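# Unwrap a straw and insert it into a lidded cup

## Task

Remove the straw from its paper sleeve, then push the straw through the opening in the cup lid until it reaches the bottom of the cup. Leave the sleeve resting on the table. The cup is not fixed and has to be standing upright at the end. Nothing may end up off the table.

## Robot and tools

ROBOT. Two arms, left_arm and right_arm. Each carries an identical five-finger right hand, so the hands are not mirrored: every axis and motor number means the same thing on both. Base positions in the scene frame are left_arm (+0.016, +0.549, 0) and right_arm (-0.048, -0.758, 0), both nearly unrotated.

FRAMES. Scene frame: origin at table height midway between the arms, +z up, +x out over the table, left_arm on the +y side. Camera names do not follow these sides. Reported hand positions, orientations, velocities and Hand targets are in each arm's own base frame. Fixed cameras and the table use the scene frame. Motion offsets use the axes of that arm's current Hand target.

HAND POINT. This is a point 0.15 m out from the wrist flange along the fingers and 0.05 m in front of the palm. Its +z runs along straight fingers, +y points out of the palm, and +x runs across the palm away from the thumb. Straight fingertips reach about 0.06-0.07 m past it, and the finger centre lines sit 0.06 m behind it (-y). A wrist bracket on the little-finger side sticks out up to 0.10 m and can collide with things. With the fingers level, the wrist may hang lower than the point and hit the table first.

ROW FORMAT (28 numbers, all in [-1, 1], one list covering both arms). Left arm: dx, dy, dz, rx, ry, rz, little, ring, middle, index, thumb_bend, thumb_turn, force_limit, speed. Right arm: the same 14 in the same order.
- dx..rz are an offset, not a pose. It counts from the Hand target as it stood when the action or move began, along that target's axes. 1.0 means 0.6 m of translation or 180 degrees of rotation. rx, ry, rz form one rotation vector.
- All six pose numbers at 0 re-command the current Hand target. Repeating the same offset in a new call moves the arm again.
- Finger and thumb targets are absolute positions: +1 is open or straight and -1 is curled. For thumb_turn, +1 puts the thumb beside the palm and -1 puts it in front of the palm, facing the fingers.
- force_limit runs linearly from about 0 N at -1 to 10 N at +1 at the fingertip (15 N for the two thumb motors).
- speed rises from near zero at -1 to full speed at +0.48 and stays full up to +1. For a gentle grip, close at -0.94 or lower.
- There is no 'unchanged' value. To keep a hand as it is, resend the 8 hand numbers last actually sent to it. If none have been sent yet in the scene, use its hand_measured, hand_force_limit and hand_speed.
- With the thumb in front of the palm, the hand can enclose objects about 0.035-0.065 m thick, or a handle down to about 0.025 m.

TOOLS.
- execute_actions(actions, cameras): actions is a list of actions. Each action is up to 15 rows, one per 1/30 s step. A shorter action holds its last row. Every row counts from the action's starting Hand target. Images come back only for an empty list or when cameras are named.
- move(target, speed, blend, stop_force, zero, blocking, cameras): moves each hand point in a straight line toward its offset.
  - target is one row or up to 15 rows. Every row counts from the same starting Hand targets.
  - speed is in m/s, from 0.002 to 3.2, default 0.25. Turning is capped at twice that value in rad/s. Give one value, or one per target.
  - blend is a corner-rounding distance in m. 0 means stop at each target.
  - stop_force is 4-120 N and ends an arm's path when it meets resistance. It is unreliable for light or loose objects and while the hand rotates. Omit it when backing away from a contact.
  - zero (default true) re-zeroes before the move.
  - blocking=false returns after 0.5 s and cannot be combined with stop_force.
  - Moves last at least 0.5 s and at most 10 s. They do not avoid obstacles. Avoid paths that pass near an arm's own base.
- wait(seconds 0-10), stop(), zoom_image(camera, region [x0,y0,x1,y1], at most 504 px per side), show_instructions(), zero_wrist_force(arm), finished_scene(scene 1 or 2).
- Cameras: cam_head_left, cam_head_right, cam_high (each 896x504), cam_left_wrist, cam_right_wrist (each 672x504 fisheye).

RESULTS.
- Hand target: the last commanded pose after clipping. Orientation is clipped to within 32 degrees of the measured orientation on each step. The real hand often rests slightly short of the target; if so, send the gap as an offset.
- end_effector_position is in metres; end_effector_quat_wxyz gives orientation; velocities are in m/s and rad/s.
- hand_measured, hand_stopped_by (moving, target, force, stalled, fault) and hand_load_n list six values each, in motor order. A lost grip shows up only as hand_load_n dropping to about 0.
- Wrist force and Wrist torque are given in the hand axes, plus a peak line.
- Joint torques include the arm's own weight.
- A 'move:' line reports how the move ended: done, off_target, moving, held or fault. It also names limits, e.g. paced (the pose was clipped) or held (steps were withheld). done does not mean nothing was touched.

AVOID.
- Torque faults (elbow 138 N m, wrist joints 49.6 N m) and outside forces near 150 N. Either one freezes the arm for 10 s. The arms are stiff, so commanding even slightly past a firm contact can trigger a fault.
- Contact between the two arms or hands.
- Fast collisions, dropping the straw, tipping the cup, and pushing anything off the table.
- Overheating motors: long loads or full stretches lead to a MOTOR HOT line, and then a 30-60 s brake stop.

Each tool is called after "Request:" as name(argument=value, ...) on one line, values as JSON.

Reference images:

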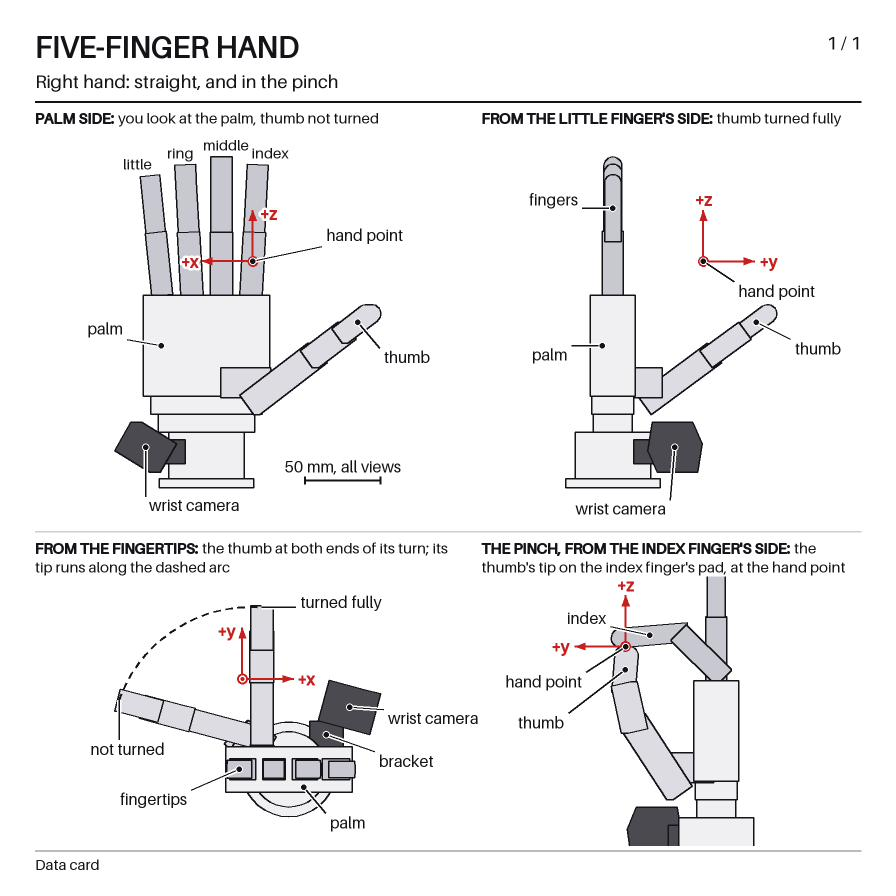

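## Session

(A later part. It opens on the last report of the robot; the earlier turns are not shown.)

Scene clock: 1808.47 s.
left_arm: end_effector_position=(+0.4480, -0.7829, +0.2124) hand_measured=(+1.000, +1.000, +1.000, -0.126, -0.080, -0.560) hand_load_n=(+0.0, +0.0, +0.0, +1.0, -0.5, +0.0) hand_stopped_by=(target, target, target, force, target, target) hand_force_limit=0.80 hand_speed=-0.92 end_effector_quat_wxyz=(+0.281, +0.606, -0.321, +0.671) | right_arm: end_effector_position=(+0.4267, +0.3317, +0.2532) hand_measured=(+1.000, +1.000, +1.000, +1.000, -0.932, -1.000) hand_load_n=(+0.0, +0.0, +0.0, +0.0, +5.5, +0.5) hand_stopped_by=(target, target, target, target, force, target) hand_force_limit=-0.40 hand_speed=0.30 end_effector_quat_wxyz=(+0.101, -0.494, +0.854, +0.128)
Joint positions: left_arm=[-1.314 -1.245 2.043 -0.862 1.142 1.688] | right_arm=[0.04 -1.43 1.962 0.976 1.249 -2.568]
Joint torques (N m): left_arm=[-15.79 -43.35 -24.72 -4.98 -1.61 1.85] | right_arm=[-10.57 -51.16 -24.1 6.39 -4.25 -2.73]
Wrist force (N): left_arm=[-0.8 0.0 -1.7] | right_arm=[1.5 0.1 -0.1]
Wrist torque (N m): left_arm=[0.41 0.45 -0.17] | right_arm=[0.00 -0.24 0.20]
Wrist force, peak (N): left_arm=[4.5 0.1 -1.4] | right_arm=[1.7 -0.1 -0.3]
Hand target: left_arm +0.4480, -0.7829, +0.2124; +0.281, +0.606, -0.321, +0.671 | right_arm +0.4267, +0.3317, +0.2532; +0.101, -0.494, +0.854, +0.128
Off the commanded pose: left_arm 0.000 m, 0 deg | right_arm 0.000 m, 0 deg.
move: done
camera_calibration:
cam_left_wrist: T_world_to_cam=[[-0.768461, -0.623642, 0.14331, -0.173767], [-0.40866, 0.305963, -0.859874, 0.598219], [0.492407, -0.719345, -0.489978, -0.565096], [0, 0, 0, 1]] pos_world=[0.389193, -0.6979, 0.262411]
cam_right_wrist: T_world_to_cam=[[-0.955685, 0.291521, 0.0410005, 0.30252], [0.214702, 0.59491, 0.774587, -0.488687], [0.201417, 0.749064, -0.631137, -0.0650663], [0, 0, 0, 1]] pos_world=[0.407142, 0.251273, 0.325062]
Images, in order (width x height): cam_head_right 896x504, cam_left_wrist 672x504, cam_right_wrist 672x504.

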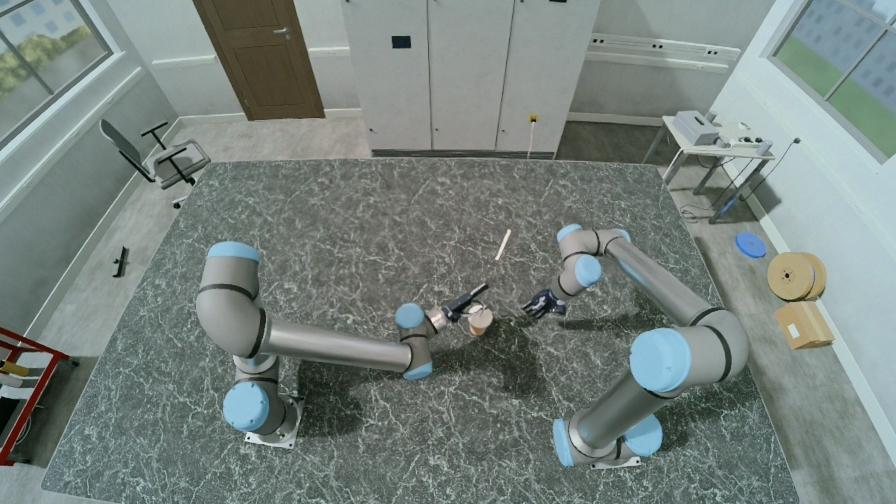

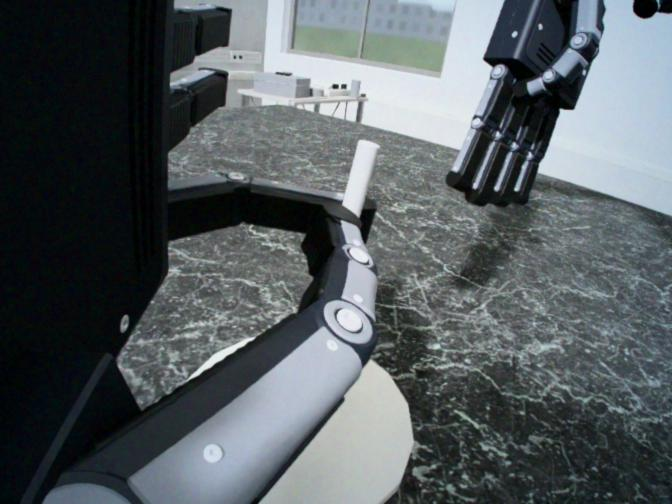

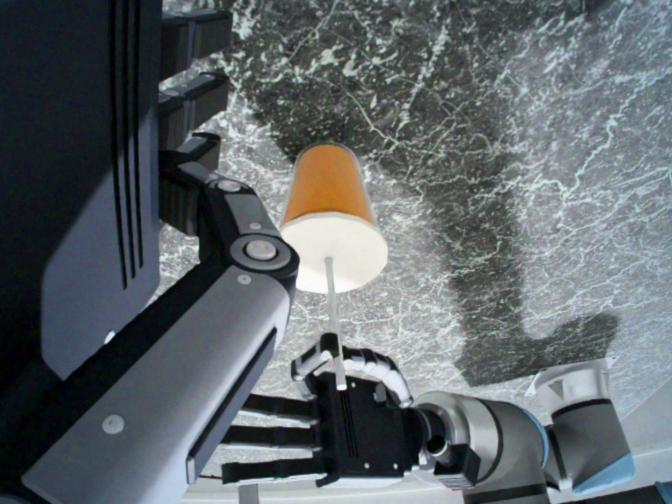

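Request:
move(target=[[-0.0009,-0.0115,-0.0023,0,0,0,1,1,1,-0.4,-0.08,-0.56,0.8,-0.92,0,0,0,0,0,0,1,1,1,1,-1,-1,-0.4,0.3],[-0.0009,-0.0115,-0.0023,0,0,0,1,1,1,-0.5,-0.08,-0.56,0.92,-0.92,0,0,0,0,0,0,1,1,1,1,-1,-1,-0.4,0.3]], speed=0.02, cameras=["cam_right_wrist","cam_head_right","cam_left_wrist"])

Request:
zoom_image(camera="cam_head_right", region=[450, 280, 510, 340])

Request:
zoom_image(camera="cam_right_wrist", region=[260, 220, 440, 400])

Scene clock: 1899.27 s.
left_arm: end_effector_position=(+0.4525, -0.7775, +0.2124) hand_measured=(+1.000, +1.000, +1.000, -0.152, -0.080, -0.560) hand_load_n=(+0.0, +0.0, +0.0, +11.0, +1.0, -0.5) hand_stopped_by=(target, target, target, force, target, target) hand_force_limit=0.92 hand_speed=-0.92 end_effector_quat_wxyz=(+0.281, +0.606, -0.321, +0.671) | right_arm: end_effector_position=(+0.4267, +0.3317, +0.2532) hand_measured=(+1.000, +1.000, +1.000, +1.000, -0.932, -1.000) hand_load_n=(+0.0, +0.0, +0.0, +0.0, +6.0, +0.5) hand_stopped_by=(target, target, target, target, force, target) hand_force_limit=-0.40 hand_speed=0.30 end_effector_quat_wxyz=(+0.101, -0.494, +0.854, +0.128)
Joint positions: left_arm=[-1.304 -1.248 2.047 -0.863 1.151 1.687] | right_arm=[0.04 -1.43 1.962 0.976 1.249 -2.568]
Joint torques (N m): left_arm=[20.83 -69.34 -23.26 -4.66 2.82 -2.24] | right_arm=[-10.1 -50.93 -24.56 6.58 -4.27 -2.74]
Wrist force (N): left_arm=[-1.3 0.8 -0.8] | right_arm=[1.4 0.0 0.3]
Wrist torque (N m): left_arm=[0.46 0.53 -0.11] | right_arm=[-0.04 -0.24 0.19]
Wrist force, peak (N): left_arm=[-1.5 0.1 -1.9] | right_arm=[1.6 0.0 0.3]
Hand target: left_arm +0.4525, -0.7775, +0.2124; +0.281, +0.606, -0.321, +0.671 | right_arm +0.4267, +0.3317, +0.2532; +0.101, -0.494, +0.854, +0.128
Off the commanded pose: left_arm 0.000 m, 0 deg | right_arm 0.000 m, 0 deg.
move: done
camera_calibration:
cam_left_wrist: T_world_to_cam=[[-0.768461, -0.623642, 0.14331, -0.166879], [-0.40866, 0.305963, -0.859874, 0.598375], [0.492407, -0.719345, -0.489978, -0.563356], [0, 0, 0, 1]] pos_world=[0.393693, -0.6924, 0.262411]
cam_right_wrist: T_world_to_cam=[[-0.955685, 0.291521, 0.0410005, 0.30252], [0.214702, 0.59491, 0.774587, -0.488687], [0.201417, 0.749064, -0.631137, -0.0650663], [0, 0, 0, 1]] pos_world=[0.407142, 0.251273, 0.325062]
Images, in order (width x height): cam_head_right 896x504, cam_left_wrist 672x504, cam_right_wrist 672x504.

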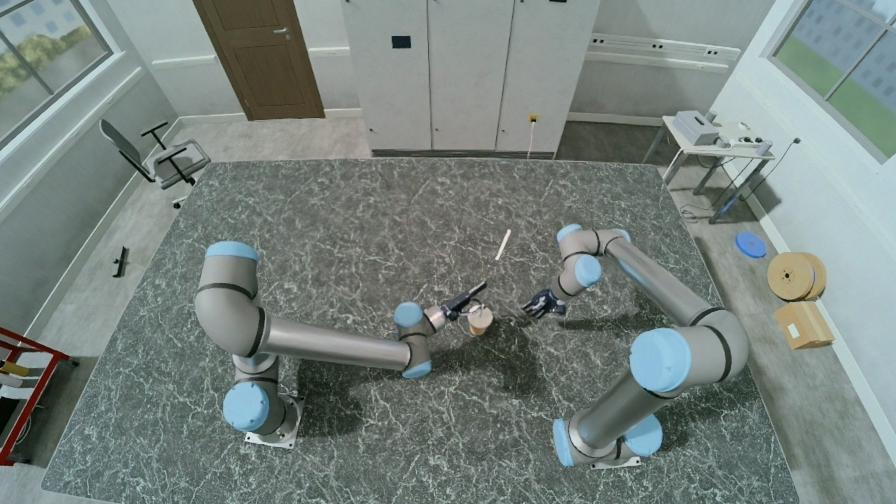

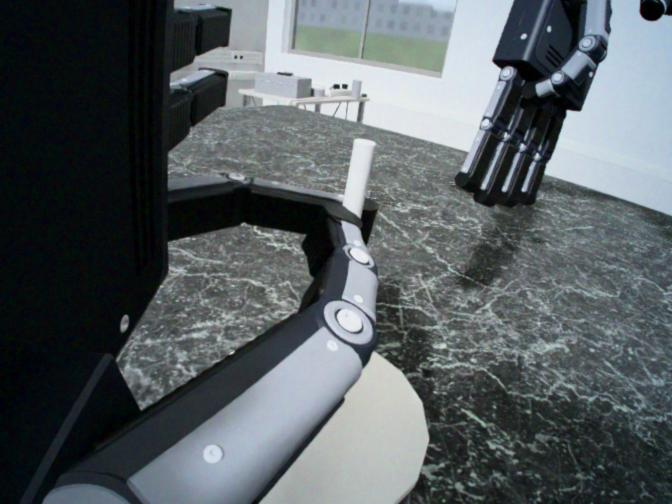

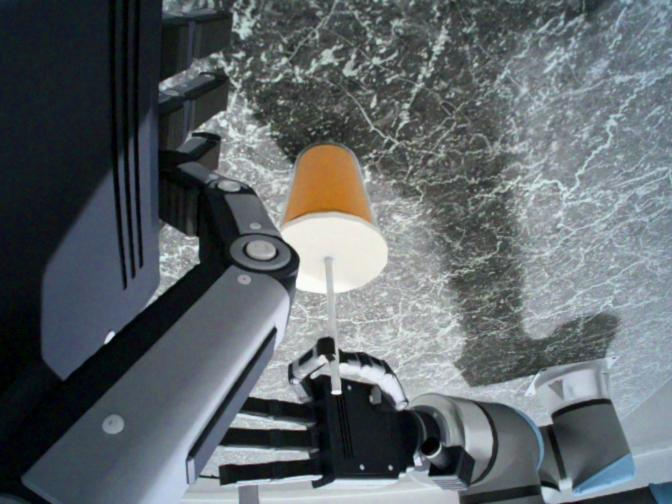

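Scaled by 8.400 from the camera's 896x504 image, which has a finer 1280x720 frame.

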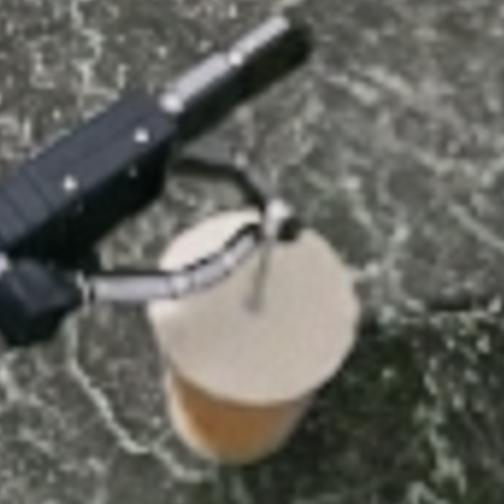

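Scaled by 2.800 from the camera's 672x504 image, which has a finer 960x720 frame.

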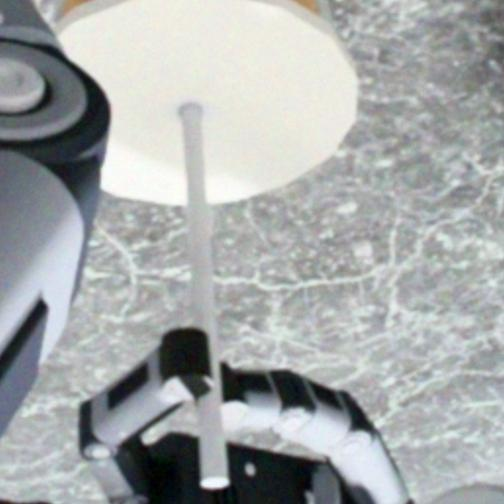

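Request:
move(target=[[-0.0331,0.0030,-0.0020,0,0,0,1,1,1,-0.5,-0.08,-0.56,0.92,-0.92,0,0,0,0,0,0,1,1,1,1,-1,-1,-0.4,0.3]], speed=0.02, stop_force=8, cameras=["cam_right_wrist","cam_head_right","cam_left_wrist"])

Request:
zoom_image(camera="cam_right_wrist", region=[260, 220, 440, 400])

Scene clock: 1925.93 s.
left_arm: end_effector_position=(+0.4525, -0.7775, +0.1924) hand_measured=(+1.000, +1.000, +1.000, -0.152, -0.080, -0.560) hand_load_n=(+0.0, +0.0, +0.0, +11.0, -0.5, -1.0) hand_stopped_by=(target, target, target, force, target, target) hand_force_limit=0.92 hand_speed=-0.92 end_effector_quat_wxyz=(+0.281, +0.606, -0.321, +0.671) | right_arm: end_effector_position=(+0.4267, +0.3317, +0.2532) hand_measured=(+1.000, +1.000, +1.000, +1.000, -0.932, -1.000) hand_load_n=(+0.0, +0.0, +0.0, +0.0, +6.0, +0.5) hand_stopped_by=(target, target, target, target, force, target) hand_force_limit=-0.40 hand_speed=0.30 end_effector_quat_wxyz=(+0.101, -0.494, +0.854, +0.128)
Joint positions: left_arm=[-1.304 -1.222 2.058 -0.9 1.151 1.687] | right_arm=[0.04 -1.43 1.962 0.976 1.249 -2.568]
Joint torques (N m): left_arm=[4.66 -40.07 -19.87 -3.31 -0.39 -0.05] | right_arm=[-10.96 -50.51 -24.62 6.52 -4.24 -2.66]
Wrist force (N): left_arm=[3.8 0.4 -0.1] | right_arm=[1.2 0.1 0.0]
Wrist torque (N m): left_arm=[0.45 0.50 -0.09] | right_arm=[-0.01 -0.21 0.19]
Wrist force, peak (N): left_arm=[3.8 0.4 -0.1] | right_arm=[1.6 0.2 0.0]
Hand target: left_arm +0.4525, -0.7775, +0.1924; +0.281, +0.606, -0.321, +0.671 | right_arm +0.4267, +0.3317, +0.2532; +0.101, -0.494, +0.854, +0.128
Off the commanded pose: left_arm 0.000 m, 0 deg | right_arm 0.000 m, 0 deg.
move: done
camera_calibration:
cam_left_wrist: T_world_to_cam=[[-0.768461, -0.623642, 0.14331, -0.164012], [-0.40866, 0.305963, -0.859874, 0.581178], [0.492407, -0.719345, -0.489978, -0.573155], [0, 0, 0, 1]] pos_world=[0.393693, -0.6924, 0.242411]
cam_right_wrist: T_world_to_cam=[[-0.955685, 0.291521, 0.0410005, 0.30252], [0.214702, 0.59491, 0.774587, -0.488687], [0.201417, 0.749064, -0.631137, -0.0650663], [0, 0, 0, 1]] pos_world=[0.407142, 0.251273, 0.325062]
Images, in order (width x height): cam_head_right 896x504, cam_left_wrist 672x504, cam_right_wrist 672x504.

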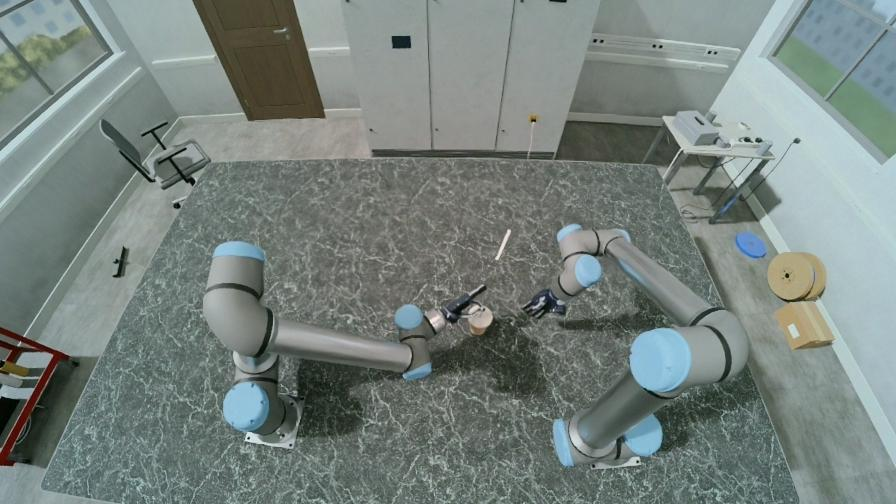

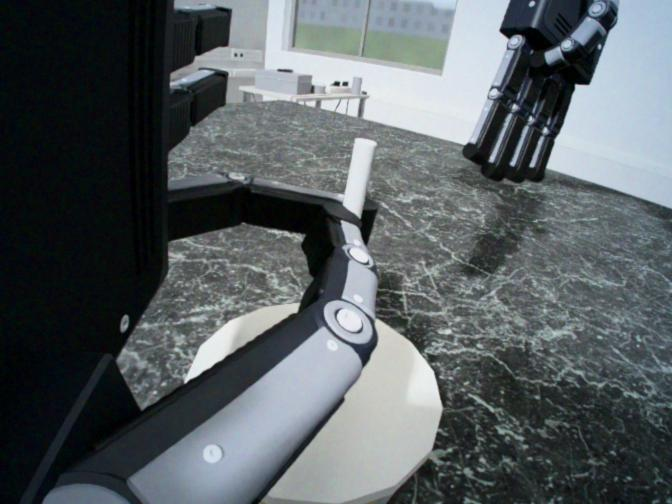

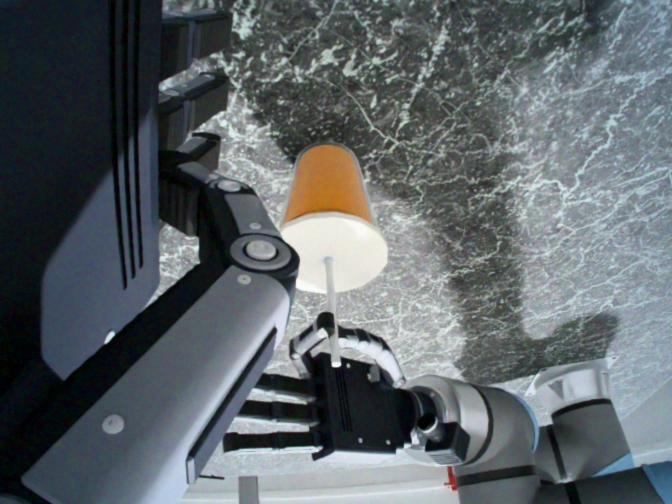

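Scaled by 2.800 from the camera's 672x504 image, which has a finer 960x720 frame.

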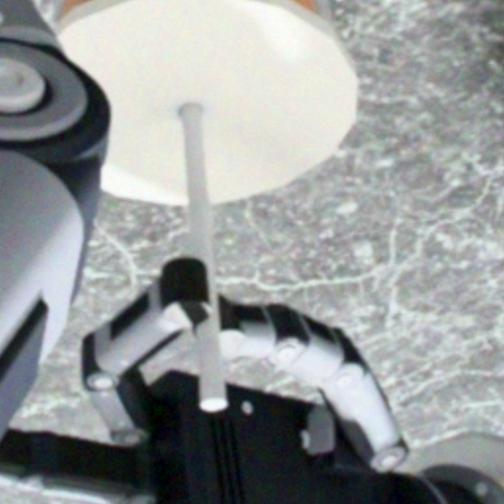

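Request:
move(target=[[-0.0298,0.0027,-0.0018,0,0,0,1,1,1,-0.5,-0.08,-0.56,0.92,-0.92,0,0,0,0,0,0,1,1,1,1,-1,-1,-0.4,0.3]], speed=0.015, stop_force=5, cameras=["cam_right_wrist","cam_head_right"])

Request:
zoom_image(camera="cam_right_wrist", region=[260, 220, 440, 400])

Scene clock: 1943.33 s.
left_arm: end_effector_position=(+0.4525, -0.7775, +0.1744) hand_measured=(+1.000, +1.000, +1.000, -0.152, -0.080, -0.560) hand_load_n=(+0.0, +0.0, +0.0, +1.0, -0.5, +0.0) hand_stopped_by=(target, target, target, force, target, target) hand_force_limit=0.92 hand_speed=-0.92 end_effector_quat_wxyz=(+0.281, +0.606, -0.321, +0.671) | right_arm: end_effector_position=(+0.4267, +0.3317, +0.2532) hand_measured=(+1.000, +1.000, +1.000, +1.000, -0.932, -1.000) hand_load_n=(+0.0, +0.0, +0.0, +0.0, +6.0, +1.0) hand_stopped_by=(target, target, target, target, force, target) hand_force_limit=-0.40 hand_speed=0.30 end_effector_quat_wxyz=(+0.101, -0.494, +0.854, +0.128)
Joint positions: left_arm=[-1.304 -1.197 2.066 -0.934 1.151 1.687] | right_arm=[0.04 -1.43 1.962 0.976 1.249 -2.568]
Joint torques (N m): left_arm=[-14.99 -46.32 -21.18 -4.89 -1.74 -0.56] | right_arm=[-9.98 -49.28 -24.18 6.45 -4.1 -2.61]
Wrist force (N): left_arm=[-0.7 0.2 -1.1] | right_arm=[1.5 -0.2 -0.1]
Wrist torque (N m): left_arm=[0.46 0.41 -0.11] | right_arm=[-0.04 -0.23 0.19]
Wrist force, peak (N): left_arm=[4.9 -0.7 0.3] | right_arm=[1.6 0.3 0.1]
Hand target: left_arm +0.4525, -0.7775, +0.1744; +0.281, +0.606, -0.321, +0.671 | right_arm +0.4267, +0.3317, +0.2532; +0.101, -0.494, +0.854, +0.128
Off the commanded pose: left_arm 0.000 m, 0 deg | right_arm 0.000 m, 0 deg.
move: done
camera_calibration:
cam_right_wrist: T_world_to_cam=[[-0.955685, 0.291521, 0.0410005, 0.30252], [0.214702, 0.59491, 0.774587, -0.488687], [0.201417, 0.749064, -0.631137, -0.0650663], [0, 0, 0, 1]] pos_world=[0.407142, 0.251273, 0.325062]
Images, in order (width x height): cam_head_right 896x504, cam_right_wrist 672x504.

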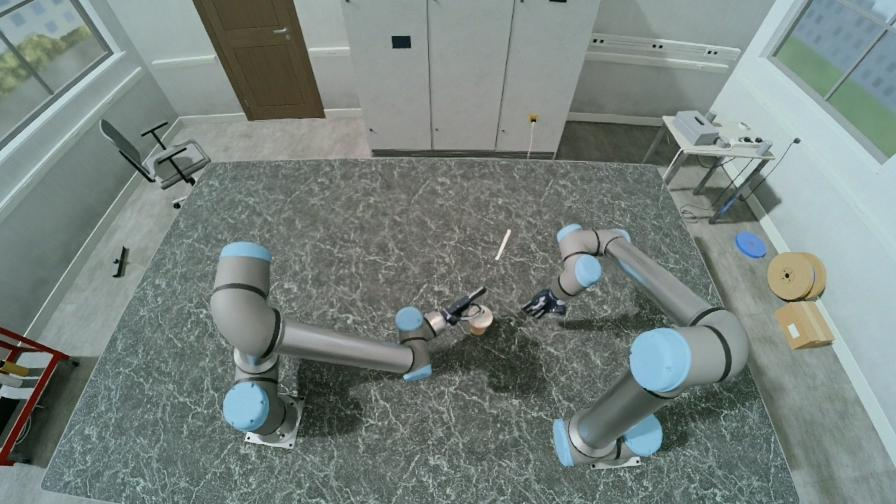

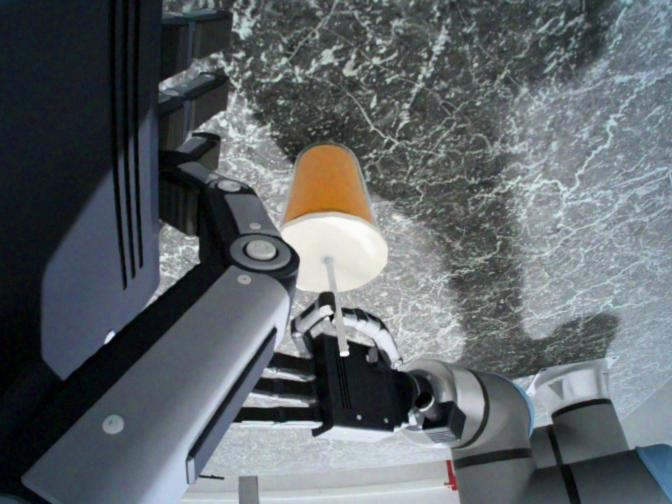

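Scaled by 2.800 from the camera's 672x504 image, which has a finer 960x720 frame.

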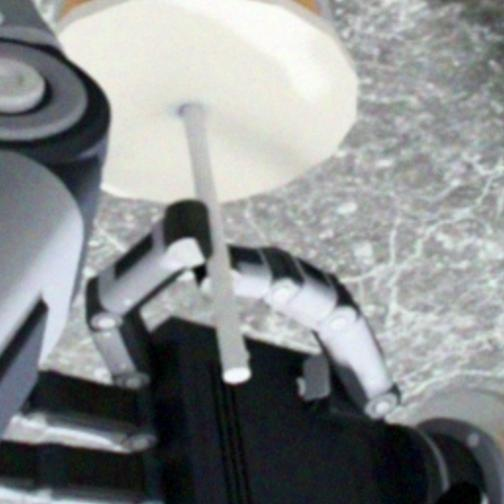

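Request:
move(target=[[0,0,0,0,0,0,1,1,1,0.35,-0.08,-0.56,0.92,-0.5,0,0,0,0,0,0,1,1,1,1,-1,-1,-0.4,0.3],[0.0828,-0.0075,0.0050,0,0,0,1,1,1,0.35,-0.08,-0.56,0.92,-0.5,0,0,0,0,0,0,1,1,1,1,-1,-1,-0.4,0.3],[0.1987,-0.0180,0.0119,0,0,0,1,1,1,0.35,-0.08,-0.56,0.92,-0.5,0,0,0,0,0,0,1,1,1,1,-1,-1,-0.4,0.3]], speed=[0.05,0.06,0.15], blend=[0,0.01,0], cameras=["cam_right_wrist","cam_head_right","cam_head_left"])

Request:
zoom_image(camera="cam_right_wrist", region=[260, 220, 440, 400])

Request:
zoom_image(camera="cam_head_right", region=[450, 280, 510, 340])

Scene clock: 1971.73 s.
left_arm: end_effector_position=(+0.4525, -0.7775, +0.2942) hand_measured=(+1.000, +1.000, +1.000, +0.350, -0.080, -0.560) hand_load_n=(+0.0, +0.0, +0.0, +0.0, +0.0, +0.5) hand_stopped_by=(target, target, target, target, target, target) hand_force_limit=0.92 hand_speed=-0.50 end_effector_quat_wxyz=(+0.281, +0.606, -0.321, +0.671) | right_arm: end_effector_position=(+0.4267, +0.3317, +0.2532) hand_measured=(+1.000, +1.000, +1.000, +1.000, -0.932, -1.000) hand_load_n=(+0.0, +0.0, +0.0, +0.0, +6.0, +0.5) hand_stopped_by=(target, target, target, target, force, target) hand_force_limit=-0.40 hand_speed=0.30 end_effector_quat_wxyz=(+0.101, -0.494, +0.854, +0.128)
Joint positions: left_arm=[-1.304 -1.346 1.992 -0.71 1.152 1.687] | right_arm=[0.04 -1.43 1.962 0.976 1.249 -2.568]
Joint torques (N m): left_arm=[17.36 -66.78 -40.69 0.47 -0.16 -2.12] | right_arm=[-9.07 -49.57 -24.7 6.39 -4.19 -2.54]
Wrist force (N): left_arm=[-1.7 0.4 -1.6] | right_arm=[1.3 0.2 0.0]
Wrist torque (N m): left_arm=[0.35 0.46 -0.09] | right_arm=[0.01 -0.21 0.19]
Wrist force, peak (N): left_arm=[-2.3 0.3 -1.7] | right_arm=[1.6 0.3 -0.2]
Hand target: left_arm +0.4525, -0.7775, +0.2943; +0.281, +0.606, -0.321, +0.671 | right_arm +0.4267, +0.3317, +0.2532; +0.101, -0.494, +0.854, +0.128
Off the commanded pose: left_arm 0.000 m, 0 deg | right_arm 0.000 m, 0 deg.
move: done
camera_calibration:
cam_right_wrist: T_world_to_cam=[[-0.955685, 0.291521, 0.0410005, 0.30252], [0.214702, 0.59491, 0.774587, -0.488687], [0.201417, 0.749064, -0.631137, -0.0650663], [0, 0, 0, 1]] pos_world=[0.407142, 0.251273, 0.325062]
Images, in order (width x height): cam_head_left 896x504, cam_head_right 896x504, cam_right_wrist 672x504.

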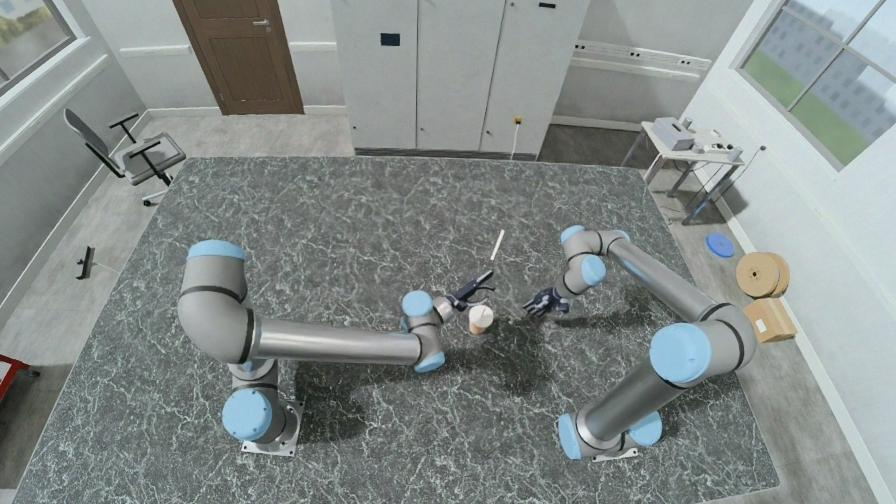

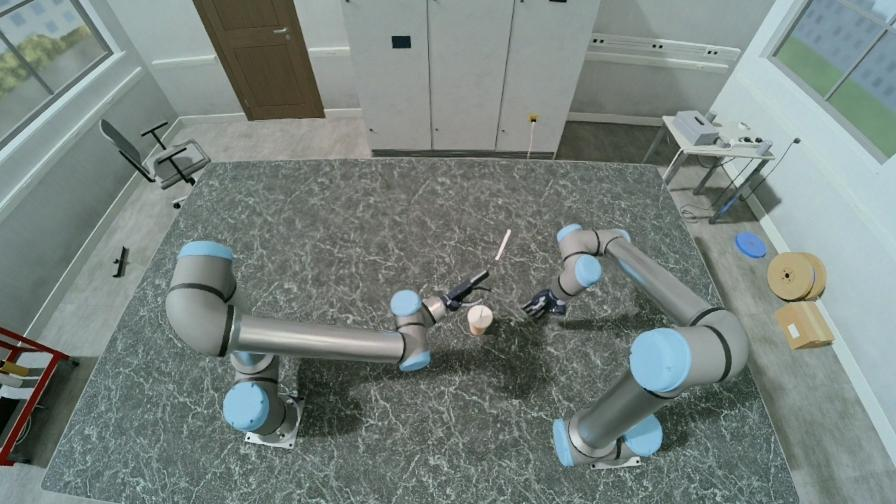

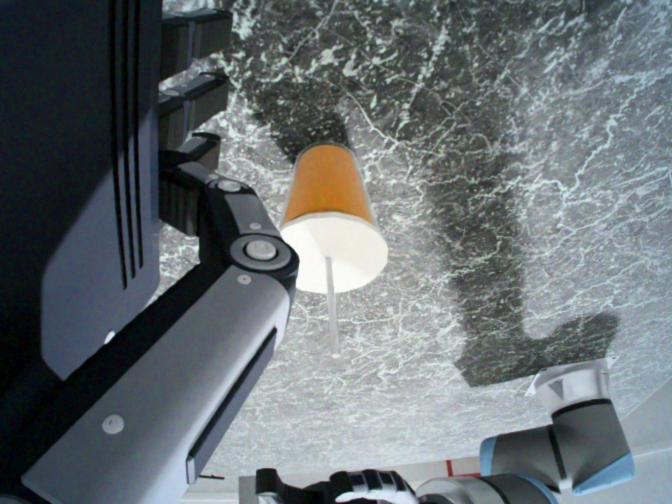

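Scaled by 2.800 from the camera's 672x504 image, which has a finer 960x720 frame.

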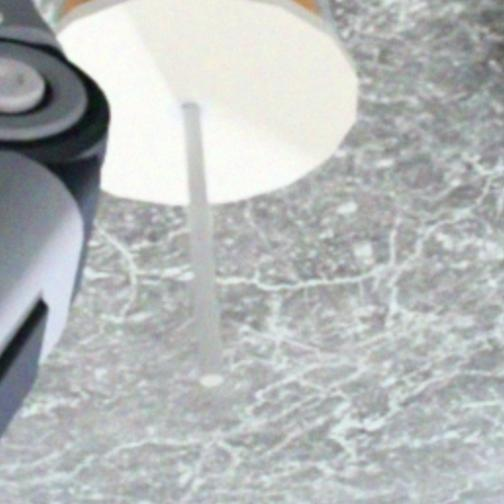

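Scaled by 8.400 from the camera's 896x504 image, which has a finer 1280x720 frame.

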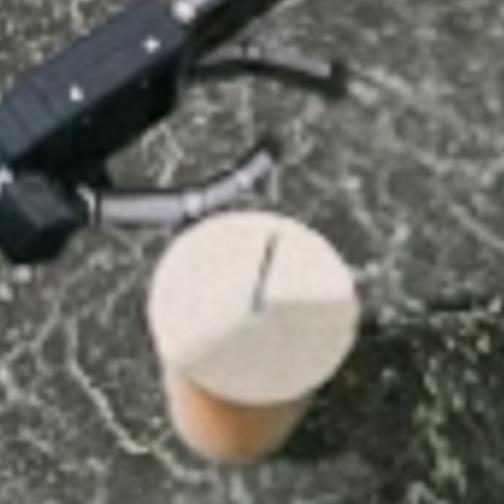

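Request:
move(target=[[-0.1510,0.0137,-0.0091,0,0,0,1,1,1,0.35,-0.08,-0.56,0.92,-0.5,0,0,0,0,0,0,1,1,1,1,-1,-1,-0.4,0.3],[-0.1510,0.0137,-0.0091,0,0,0,1,1,1,-0.5,-0.08,-0.56,0.92,-0.92,0,0,0,0,0,0,1,1,1,1,-1,-1,-0.4,0.3]], speed=[0.06,0.06], cameras=["cam_right_wrist"])

Request:
zoom_image(camera="cam_right_wrist", region=[260, 220, 440, 400])

Scene clock: 2045.33 s.
left_arm: end_effector_position=(+0.4525, -0.7775, +0.2032) hand_measured=(+1.000, +1.000, +1.000, -0.230, -0.080, -0.560) hand_load_n=(+0.0, +0.0, +0.0, +11.0, +0.5, +0.0) hand_stopped_by=(target, target, target, force, target, target) hand_force_limit=0.92 hand_speed=-0.92 end_effector_quat_wxyz=(+0.281, +0.606, -0.321, +0.671) | right_arm: end_effector_position=(+0.4267, +0.3317, +0.2532) hand_measured=(+1.000, +1.000, +1.000, +1.000, -0.932, -1.000) hand_load_n=(+0.0, +0.0, +0.0, +0.0, +5.5, +0.5) hand_stopped_by=(target, target, target, target, force, target) hand_force_limit=-0.40 hand_speed=0.30 end_effector_quat_wxyz=(+0.101, -0.494, +0.854, +0.128)
Joint positions: left_arm=[-1.304 -1.236 2.052 -0.88 1.151 1.687] | right_arm=[0.04 -1.43 1.962 0.976 1.249 -2.568]
Joint torques (N m): left_arm=[-3.37 -45.92 -24.29 -4.19 1.25 0.92] | right_arm=[-9.94 -48.78 -24.68 6.52 -4.34 -2.55]
Wrist force (N): left_arm=[-1.7 0.3 -1.3] | right_arm=[1.5 0.1 -0.1]
Wrist torque (N m): left_arm=[0.46 0.49 -0.09] | right_arm=[-0.01 -0.25 0.20]
Wrist force, peak (N): left_arm=[-2.0 0.3 -2.2] | right_arm=[1.7 -0.2 -0.2]
Hand target: left_arm +0.4525, -0.7775, +0.2032; +0.281, +0.606, -0.321, +0.671 | right_arm +0.4267, +0.3317, +0.2532; +0.101, -0.494, +0.854, +0.128
Off the commanded pose: left_arm 0.000 m, 0 deg | right_arm 0.000 m, 0 deg.
move: done
camera_calibration:
cam_right_wrist: T_world_to_cam=[[-0.955685, 0.291521, 0.0410005, 0.30252], [0.214702, 0.59491, 0.774587, -0.488687], [0.201417, 0.749064, -0.631137, -0.0650663], [0, 0, 0, 1]] pos_world=[0.407142, 0.251273, 0.325062]
Images, in order (width x height): cam_right_wrist 672x504.

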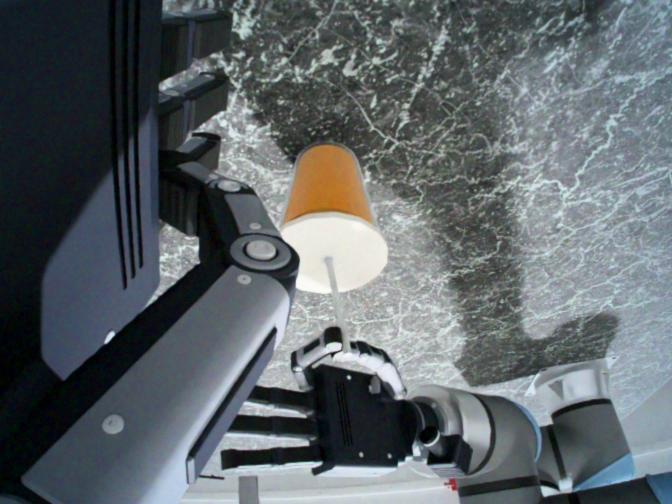

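Scaled by 2.800 from the camera's 672x504 image, which has a finer 960x720 frame.

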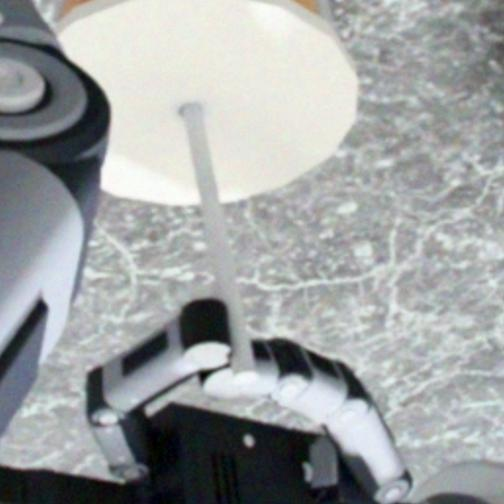

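Request:
move(target=[[0,0,0,0,0,0,1,1,1,0.3,-0.08,-0.56,0.92,-0.5,0,0,0,0,0,0,1,1,1,1,-1,-1,-0.4,0.3],[0.0497,-0.0045,-0.0003,0,0,0,1,1,1,0.3,-0.08,-0.56,0.92,-0.5,0,0,0,0,0,0,1,1,1,1,-1,-1,-0.4,0.3],[0.0497,-0.0045,-0.0003,0,0,0,1,1,1,-0.03,-0.08,-0.56,0.92,-0.4,0,0,0,0,0,0,1,1,1,1,-1,-1,-0.4,0.3]], speed=[0.05,0.05,0.05], cameras=["cam_right_wrist","cam_head_right"])

Request:
zoom_image(camera="cam_right_wrist", region=[270, 250, 430, 410])

Request:
zoom_image(camera="cam_head_right", region=[450, 280, 510, 340])

Scene clock: 2118.80 s.
left_arm: end_effector_position=(+0.4512, -0.7759, +0.2331) hand_measured=(+1.000, +1.000, +1.000, -0.030, -0.080, -0.560) hand_load_n=(+0.0, +0.0, +0.0, +0.0, +0.0, +0.0) hand_stopped_by=(target, target, target, target, target, target) hand_force_limit=0.92 hand_speed=-0.40 end_effector_quat_wxyz=(+0.281, +0.606, -0.321, +0.671) | right_arm: end_effector_position=(+0.4267, +0.3317, +0.2532) hand_measured=(+1.000, +1.000, +1.000, +1.000, -0.932, -1.000) hand_load_n=(+0.0, +0.0, +0.0, +0.0, +6.0, +0.5) hand_stopped_by=(target, target, target, target, force, target) hand_force_limit=-0.40 hand_speed=0.30 end_effector_quat_wxyz=(+0.101, -0.494, +0.854, +0.128)
Joint positions: left_arm=[-1.305 -1.278 2.039 -0.826 1.15 1.687] | right_arm=[0.04 -1.43 1.962 0.976 1.249 -2.568]
Joint torques (N m): left_arm=[-18.04 -68.26 -38.18 0.33 -2.3 -1.1] | right_arm=[-10.12 -50.28 -24.96 6.53 -4.29 -2.62]
Wrist force (N): left_arm=[-1.4 0.5 -1.6] | right_arm=[1.2 0.1 -0.1]
Wrist torque (N m): left_arm=[0.40 0.40 -0.10] | right_arm=[-0.01 -0.19 0.17]
Wrist force, peak (N): left_arm=[-2.3 0.4 -1.5] | right_arm=[1.8 0.3 0.0]
Hand target: left_arm +0.4512, -0.7760, +0.2331; +0.281, +0.606, -0.321, +0.671 | right_arm +0.4267, +0.3317, +0.2532; +0.101, -0.494, +0.854, +0.128
Off the commanded pose: left_arm 0.000 m, 0 deg | right_arm 0.000 m, 0 deg.
move: done
camera_calibration:
cam_right_wrist: T_world_to_cam=[[-0.955685, 0.291521, 0.0410005, 0.30252], [0.214702, 0.59491, 0.774587, -0.488687], [0.201417, 0.749064, -0.631137, -0.0650663], [0, 0, 0, 1]] pos_world=[0.407142, 0.251273, 0.325062]
Images, in order (width x height): cam_head_right 896x504, cam_right_wrist 672x504.

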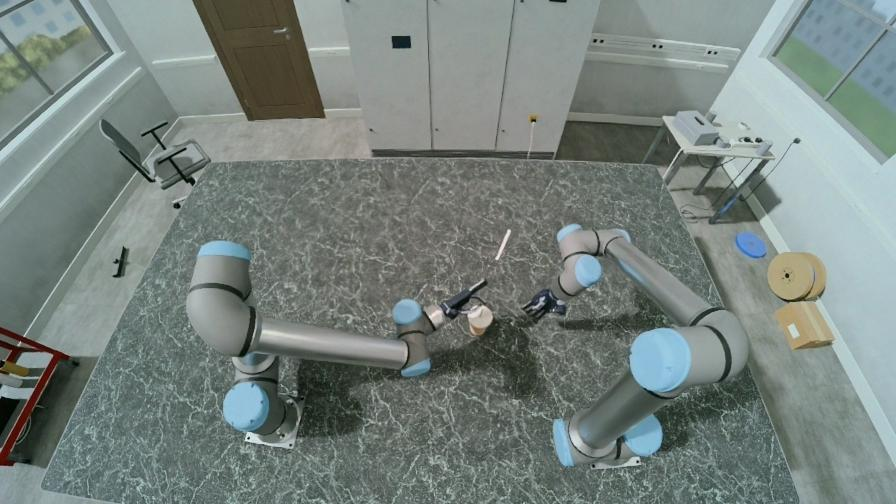

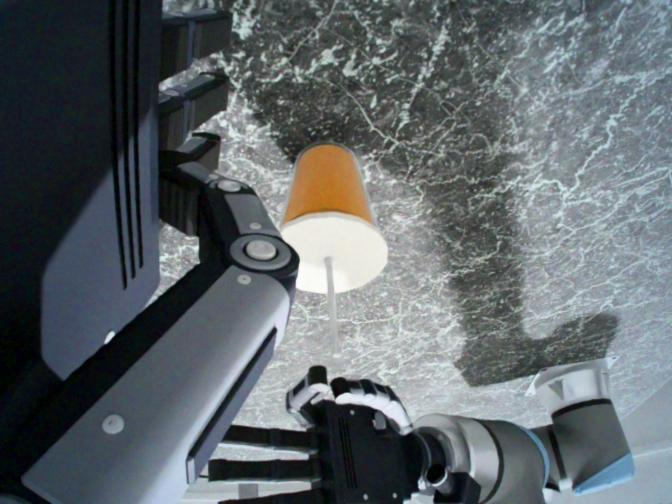

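Scaled by 3.150 from the camera's 672x504 image, which has a finer 960x720 frame.

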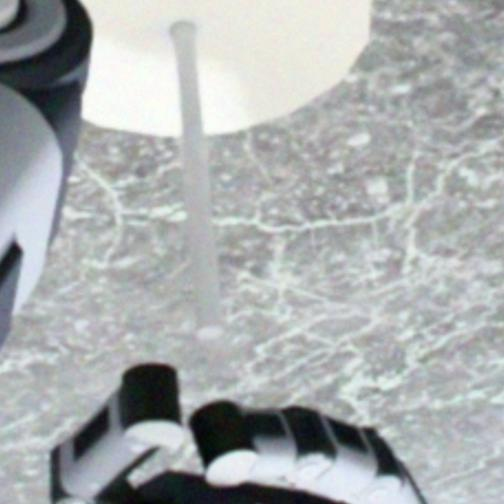

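Scaled by 8.400 from the camera's 896x504 image, which has a finer 1280x720 frame.

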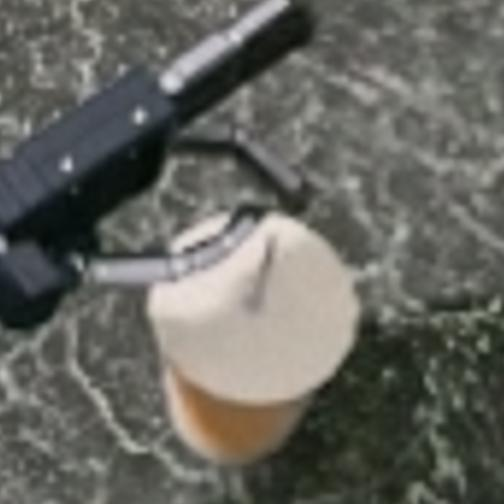

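Request:
zoom_image(camera="cam_right_wrist", region=[280, 330, 420, 440])

Request:
zoom_image(camera="cam_head_right", region=[460, 285, 500, 325])

Scaled by 3.600 from the camera's 672x504 image, which has a finer 960x720 frame.

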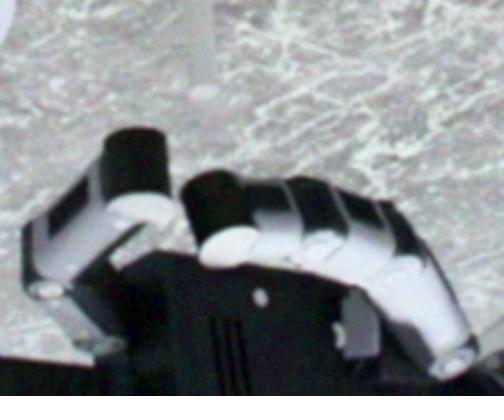

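Scaled by 12.600 from the camera's 896x504 image, which has a finer 1280x720 frame.

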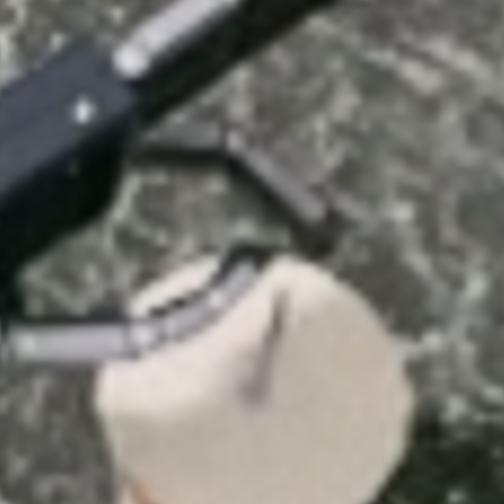

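Request:
move(target=[[-0.0099,0.0076,-0.0098,0,0,0,1,1,1,-0.03,-0.08,-0.56,0.92,-0.4,0,0,0,0,0,0,1,1,1,1,-1,-1,-0.4,0.3]], speed=0.04, cameras=["cam_right_wrist","cam_head_right","cam_head_left"])

Request:
zoom_image(camera="cam_right_wrist", region=[280, 330, 420, 440])

Request:
zoom_image(camera="cam_head_right", region=[460, 285, 500, 325])

Request:
zoom_image(camera="cam_head_left", region=[460, 285, 500, 325])

Scene clock: 2210.87 s.
left_arm: end_effector_position=(+0.4448, -0.7743, +0.2265) hand_measured=(+1.000, +1.000, +1.000, -0.030, -0.080, -0.560) hand_load_n=(+0.0, +0.0, +0.0, +0.0, +0.0, +0.0) hand_stopped_by=(target, target, target, target, target, target) hand_force_limit=0.92 hand_speed=-0.40 end_effector_quat_wxyz=(+0.281, +0.606, -0.321, +0.671) | right_arm: end_effector_position=(+0.4267, +0.3317, +0.2532) hand_measured=(+1.000, +1.000, +1.000, +1.000, -0.932, -1.000) hand_load_n=(+0.0, +0.0, +0.0, +0.0, +6.0, +1.0) hand_stopped_by=(target, target, target, target, force, target) hand_force_limit=-0.40 hand_speed=0.30 end_effector_quat_wxyz=(+0.101, -0.494, +0.854, +0.128)
Joint positions: left_arm=[-1.315 -1.276 2.053 -0.841 1.14 1.688] | right_arm=[0.04 -1.43 1.962 0.976 1.249 -2.568]
Joint torques (N m): left_arm=[-15.42 -43.3 -25.28 -4.87 -2.94 2.19] | right_arm=[-9.36 -48.7 -24.88 6.43 -4.21 -2.22]
Wrist force (N): left_arm=[-1.6 0.2 -1.8] | right_arm=[1.2 0.2 0.0]
Wrist torque (N m): left_arm=[0.38 0.42 -0.19] | right_arm=[0.01 -0.19 0.18]
Wrist force, peak (N): left_arm=[-1.6 0.3 -2.2] | right_arm=[1.8 0.0 0.0]
Hand target: left_arm +0.4447, -0.7742, +0.2264; +0.281, +0.606, -0.321, +0.671 | right_arm +0.4267, +0.3317, +0.2532; +0.101, -0.494, +0.854, +0.128
Off the commanded pose: left_arm 0.000 m, 0 deg | right_arm 0.000 m, 0 deg.
move: done
camera_calibration:
cam_right_wrist: T_world_to_cam=[[-0.955685, 0.291521, 0.0410005, 0.30252], [0.214702, 0.59491, 0.774587, -0.488687], [0.201417, 0.749064, -0.631137, -0.0650663], [0, 0, 0, 1]] pos_world=[0.407142, 0.251273, 0.325062]
Images, in order (width x height): cam_head_left 896x504, cam_head_right 896x504, cam_right_wrist 672x504.

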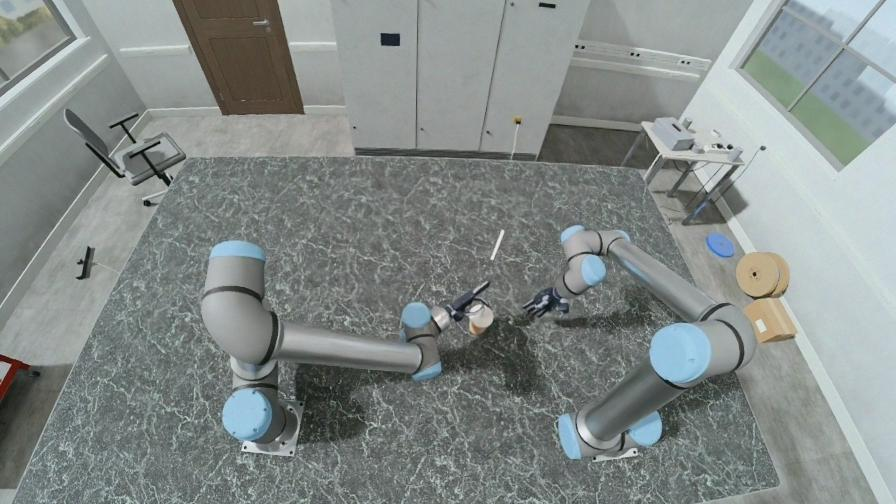

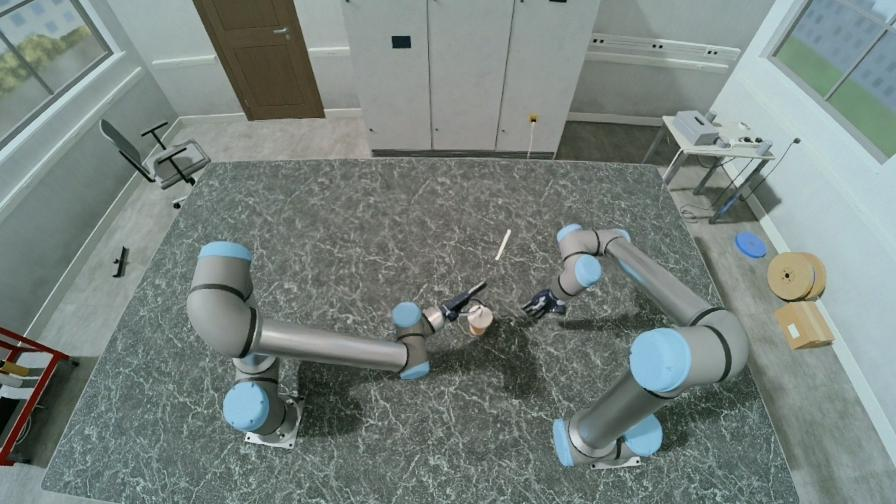

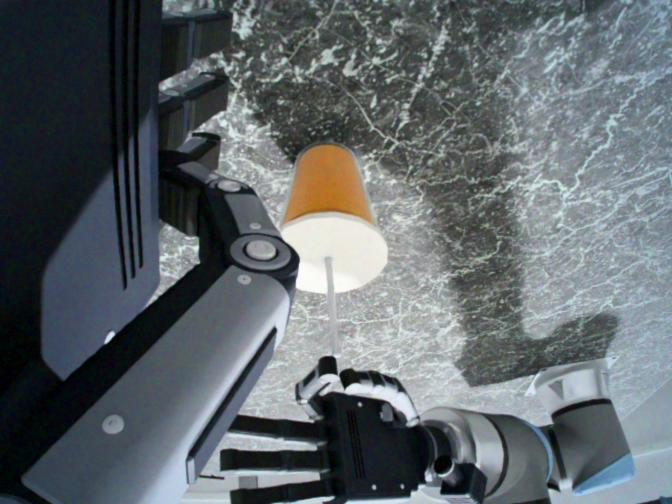

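Scaled by 3.600 from the camera's 672x504 image, which has a finer 960x720 frame.

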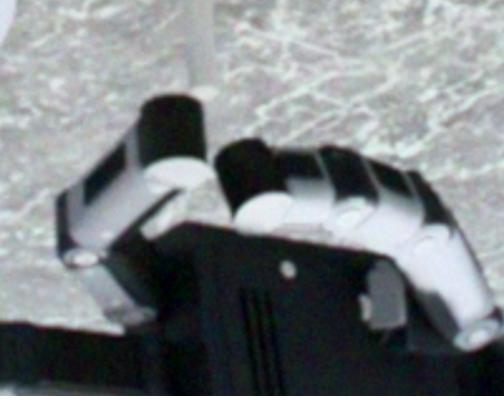

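Scaled by 12.600 from the camera's 896x504 image, which has a finer 1280x720 frame.

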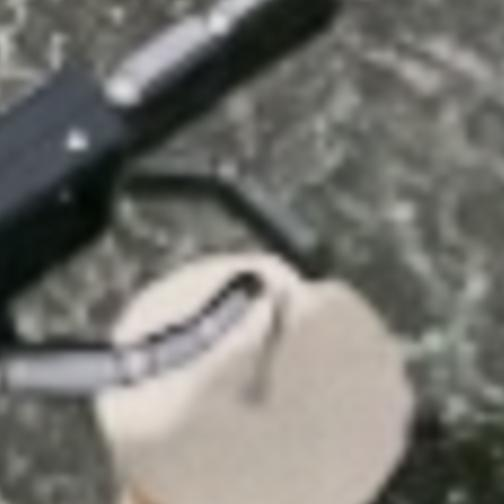

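Scaled by 12.600 from the camera's 896x504 image, which has a finer 1280x720 frame.

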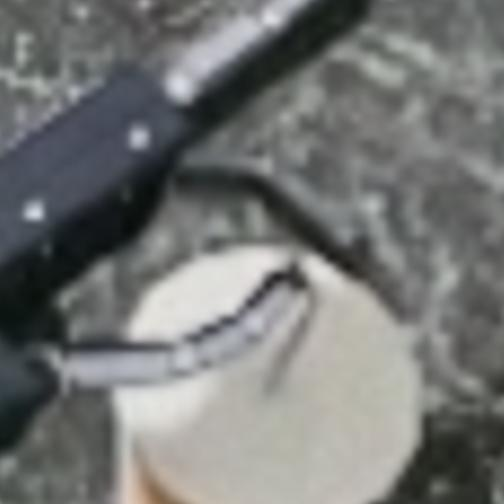

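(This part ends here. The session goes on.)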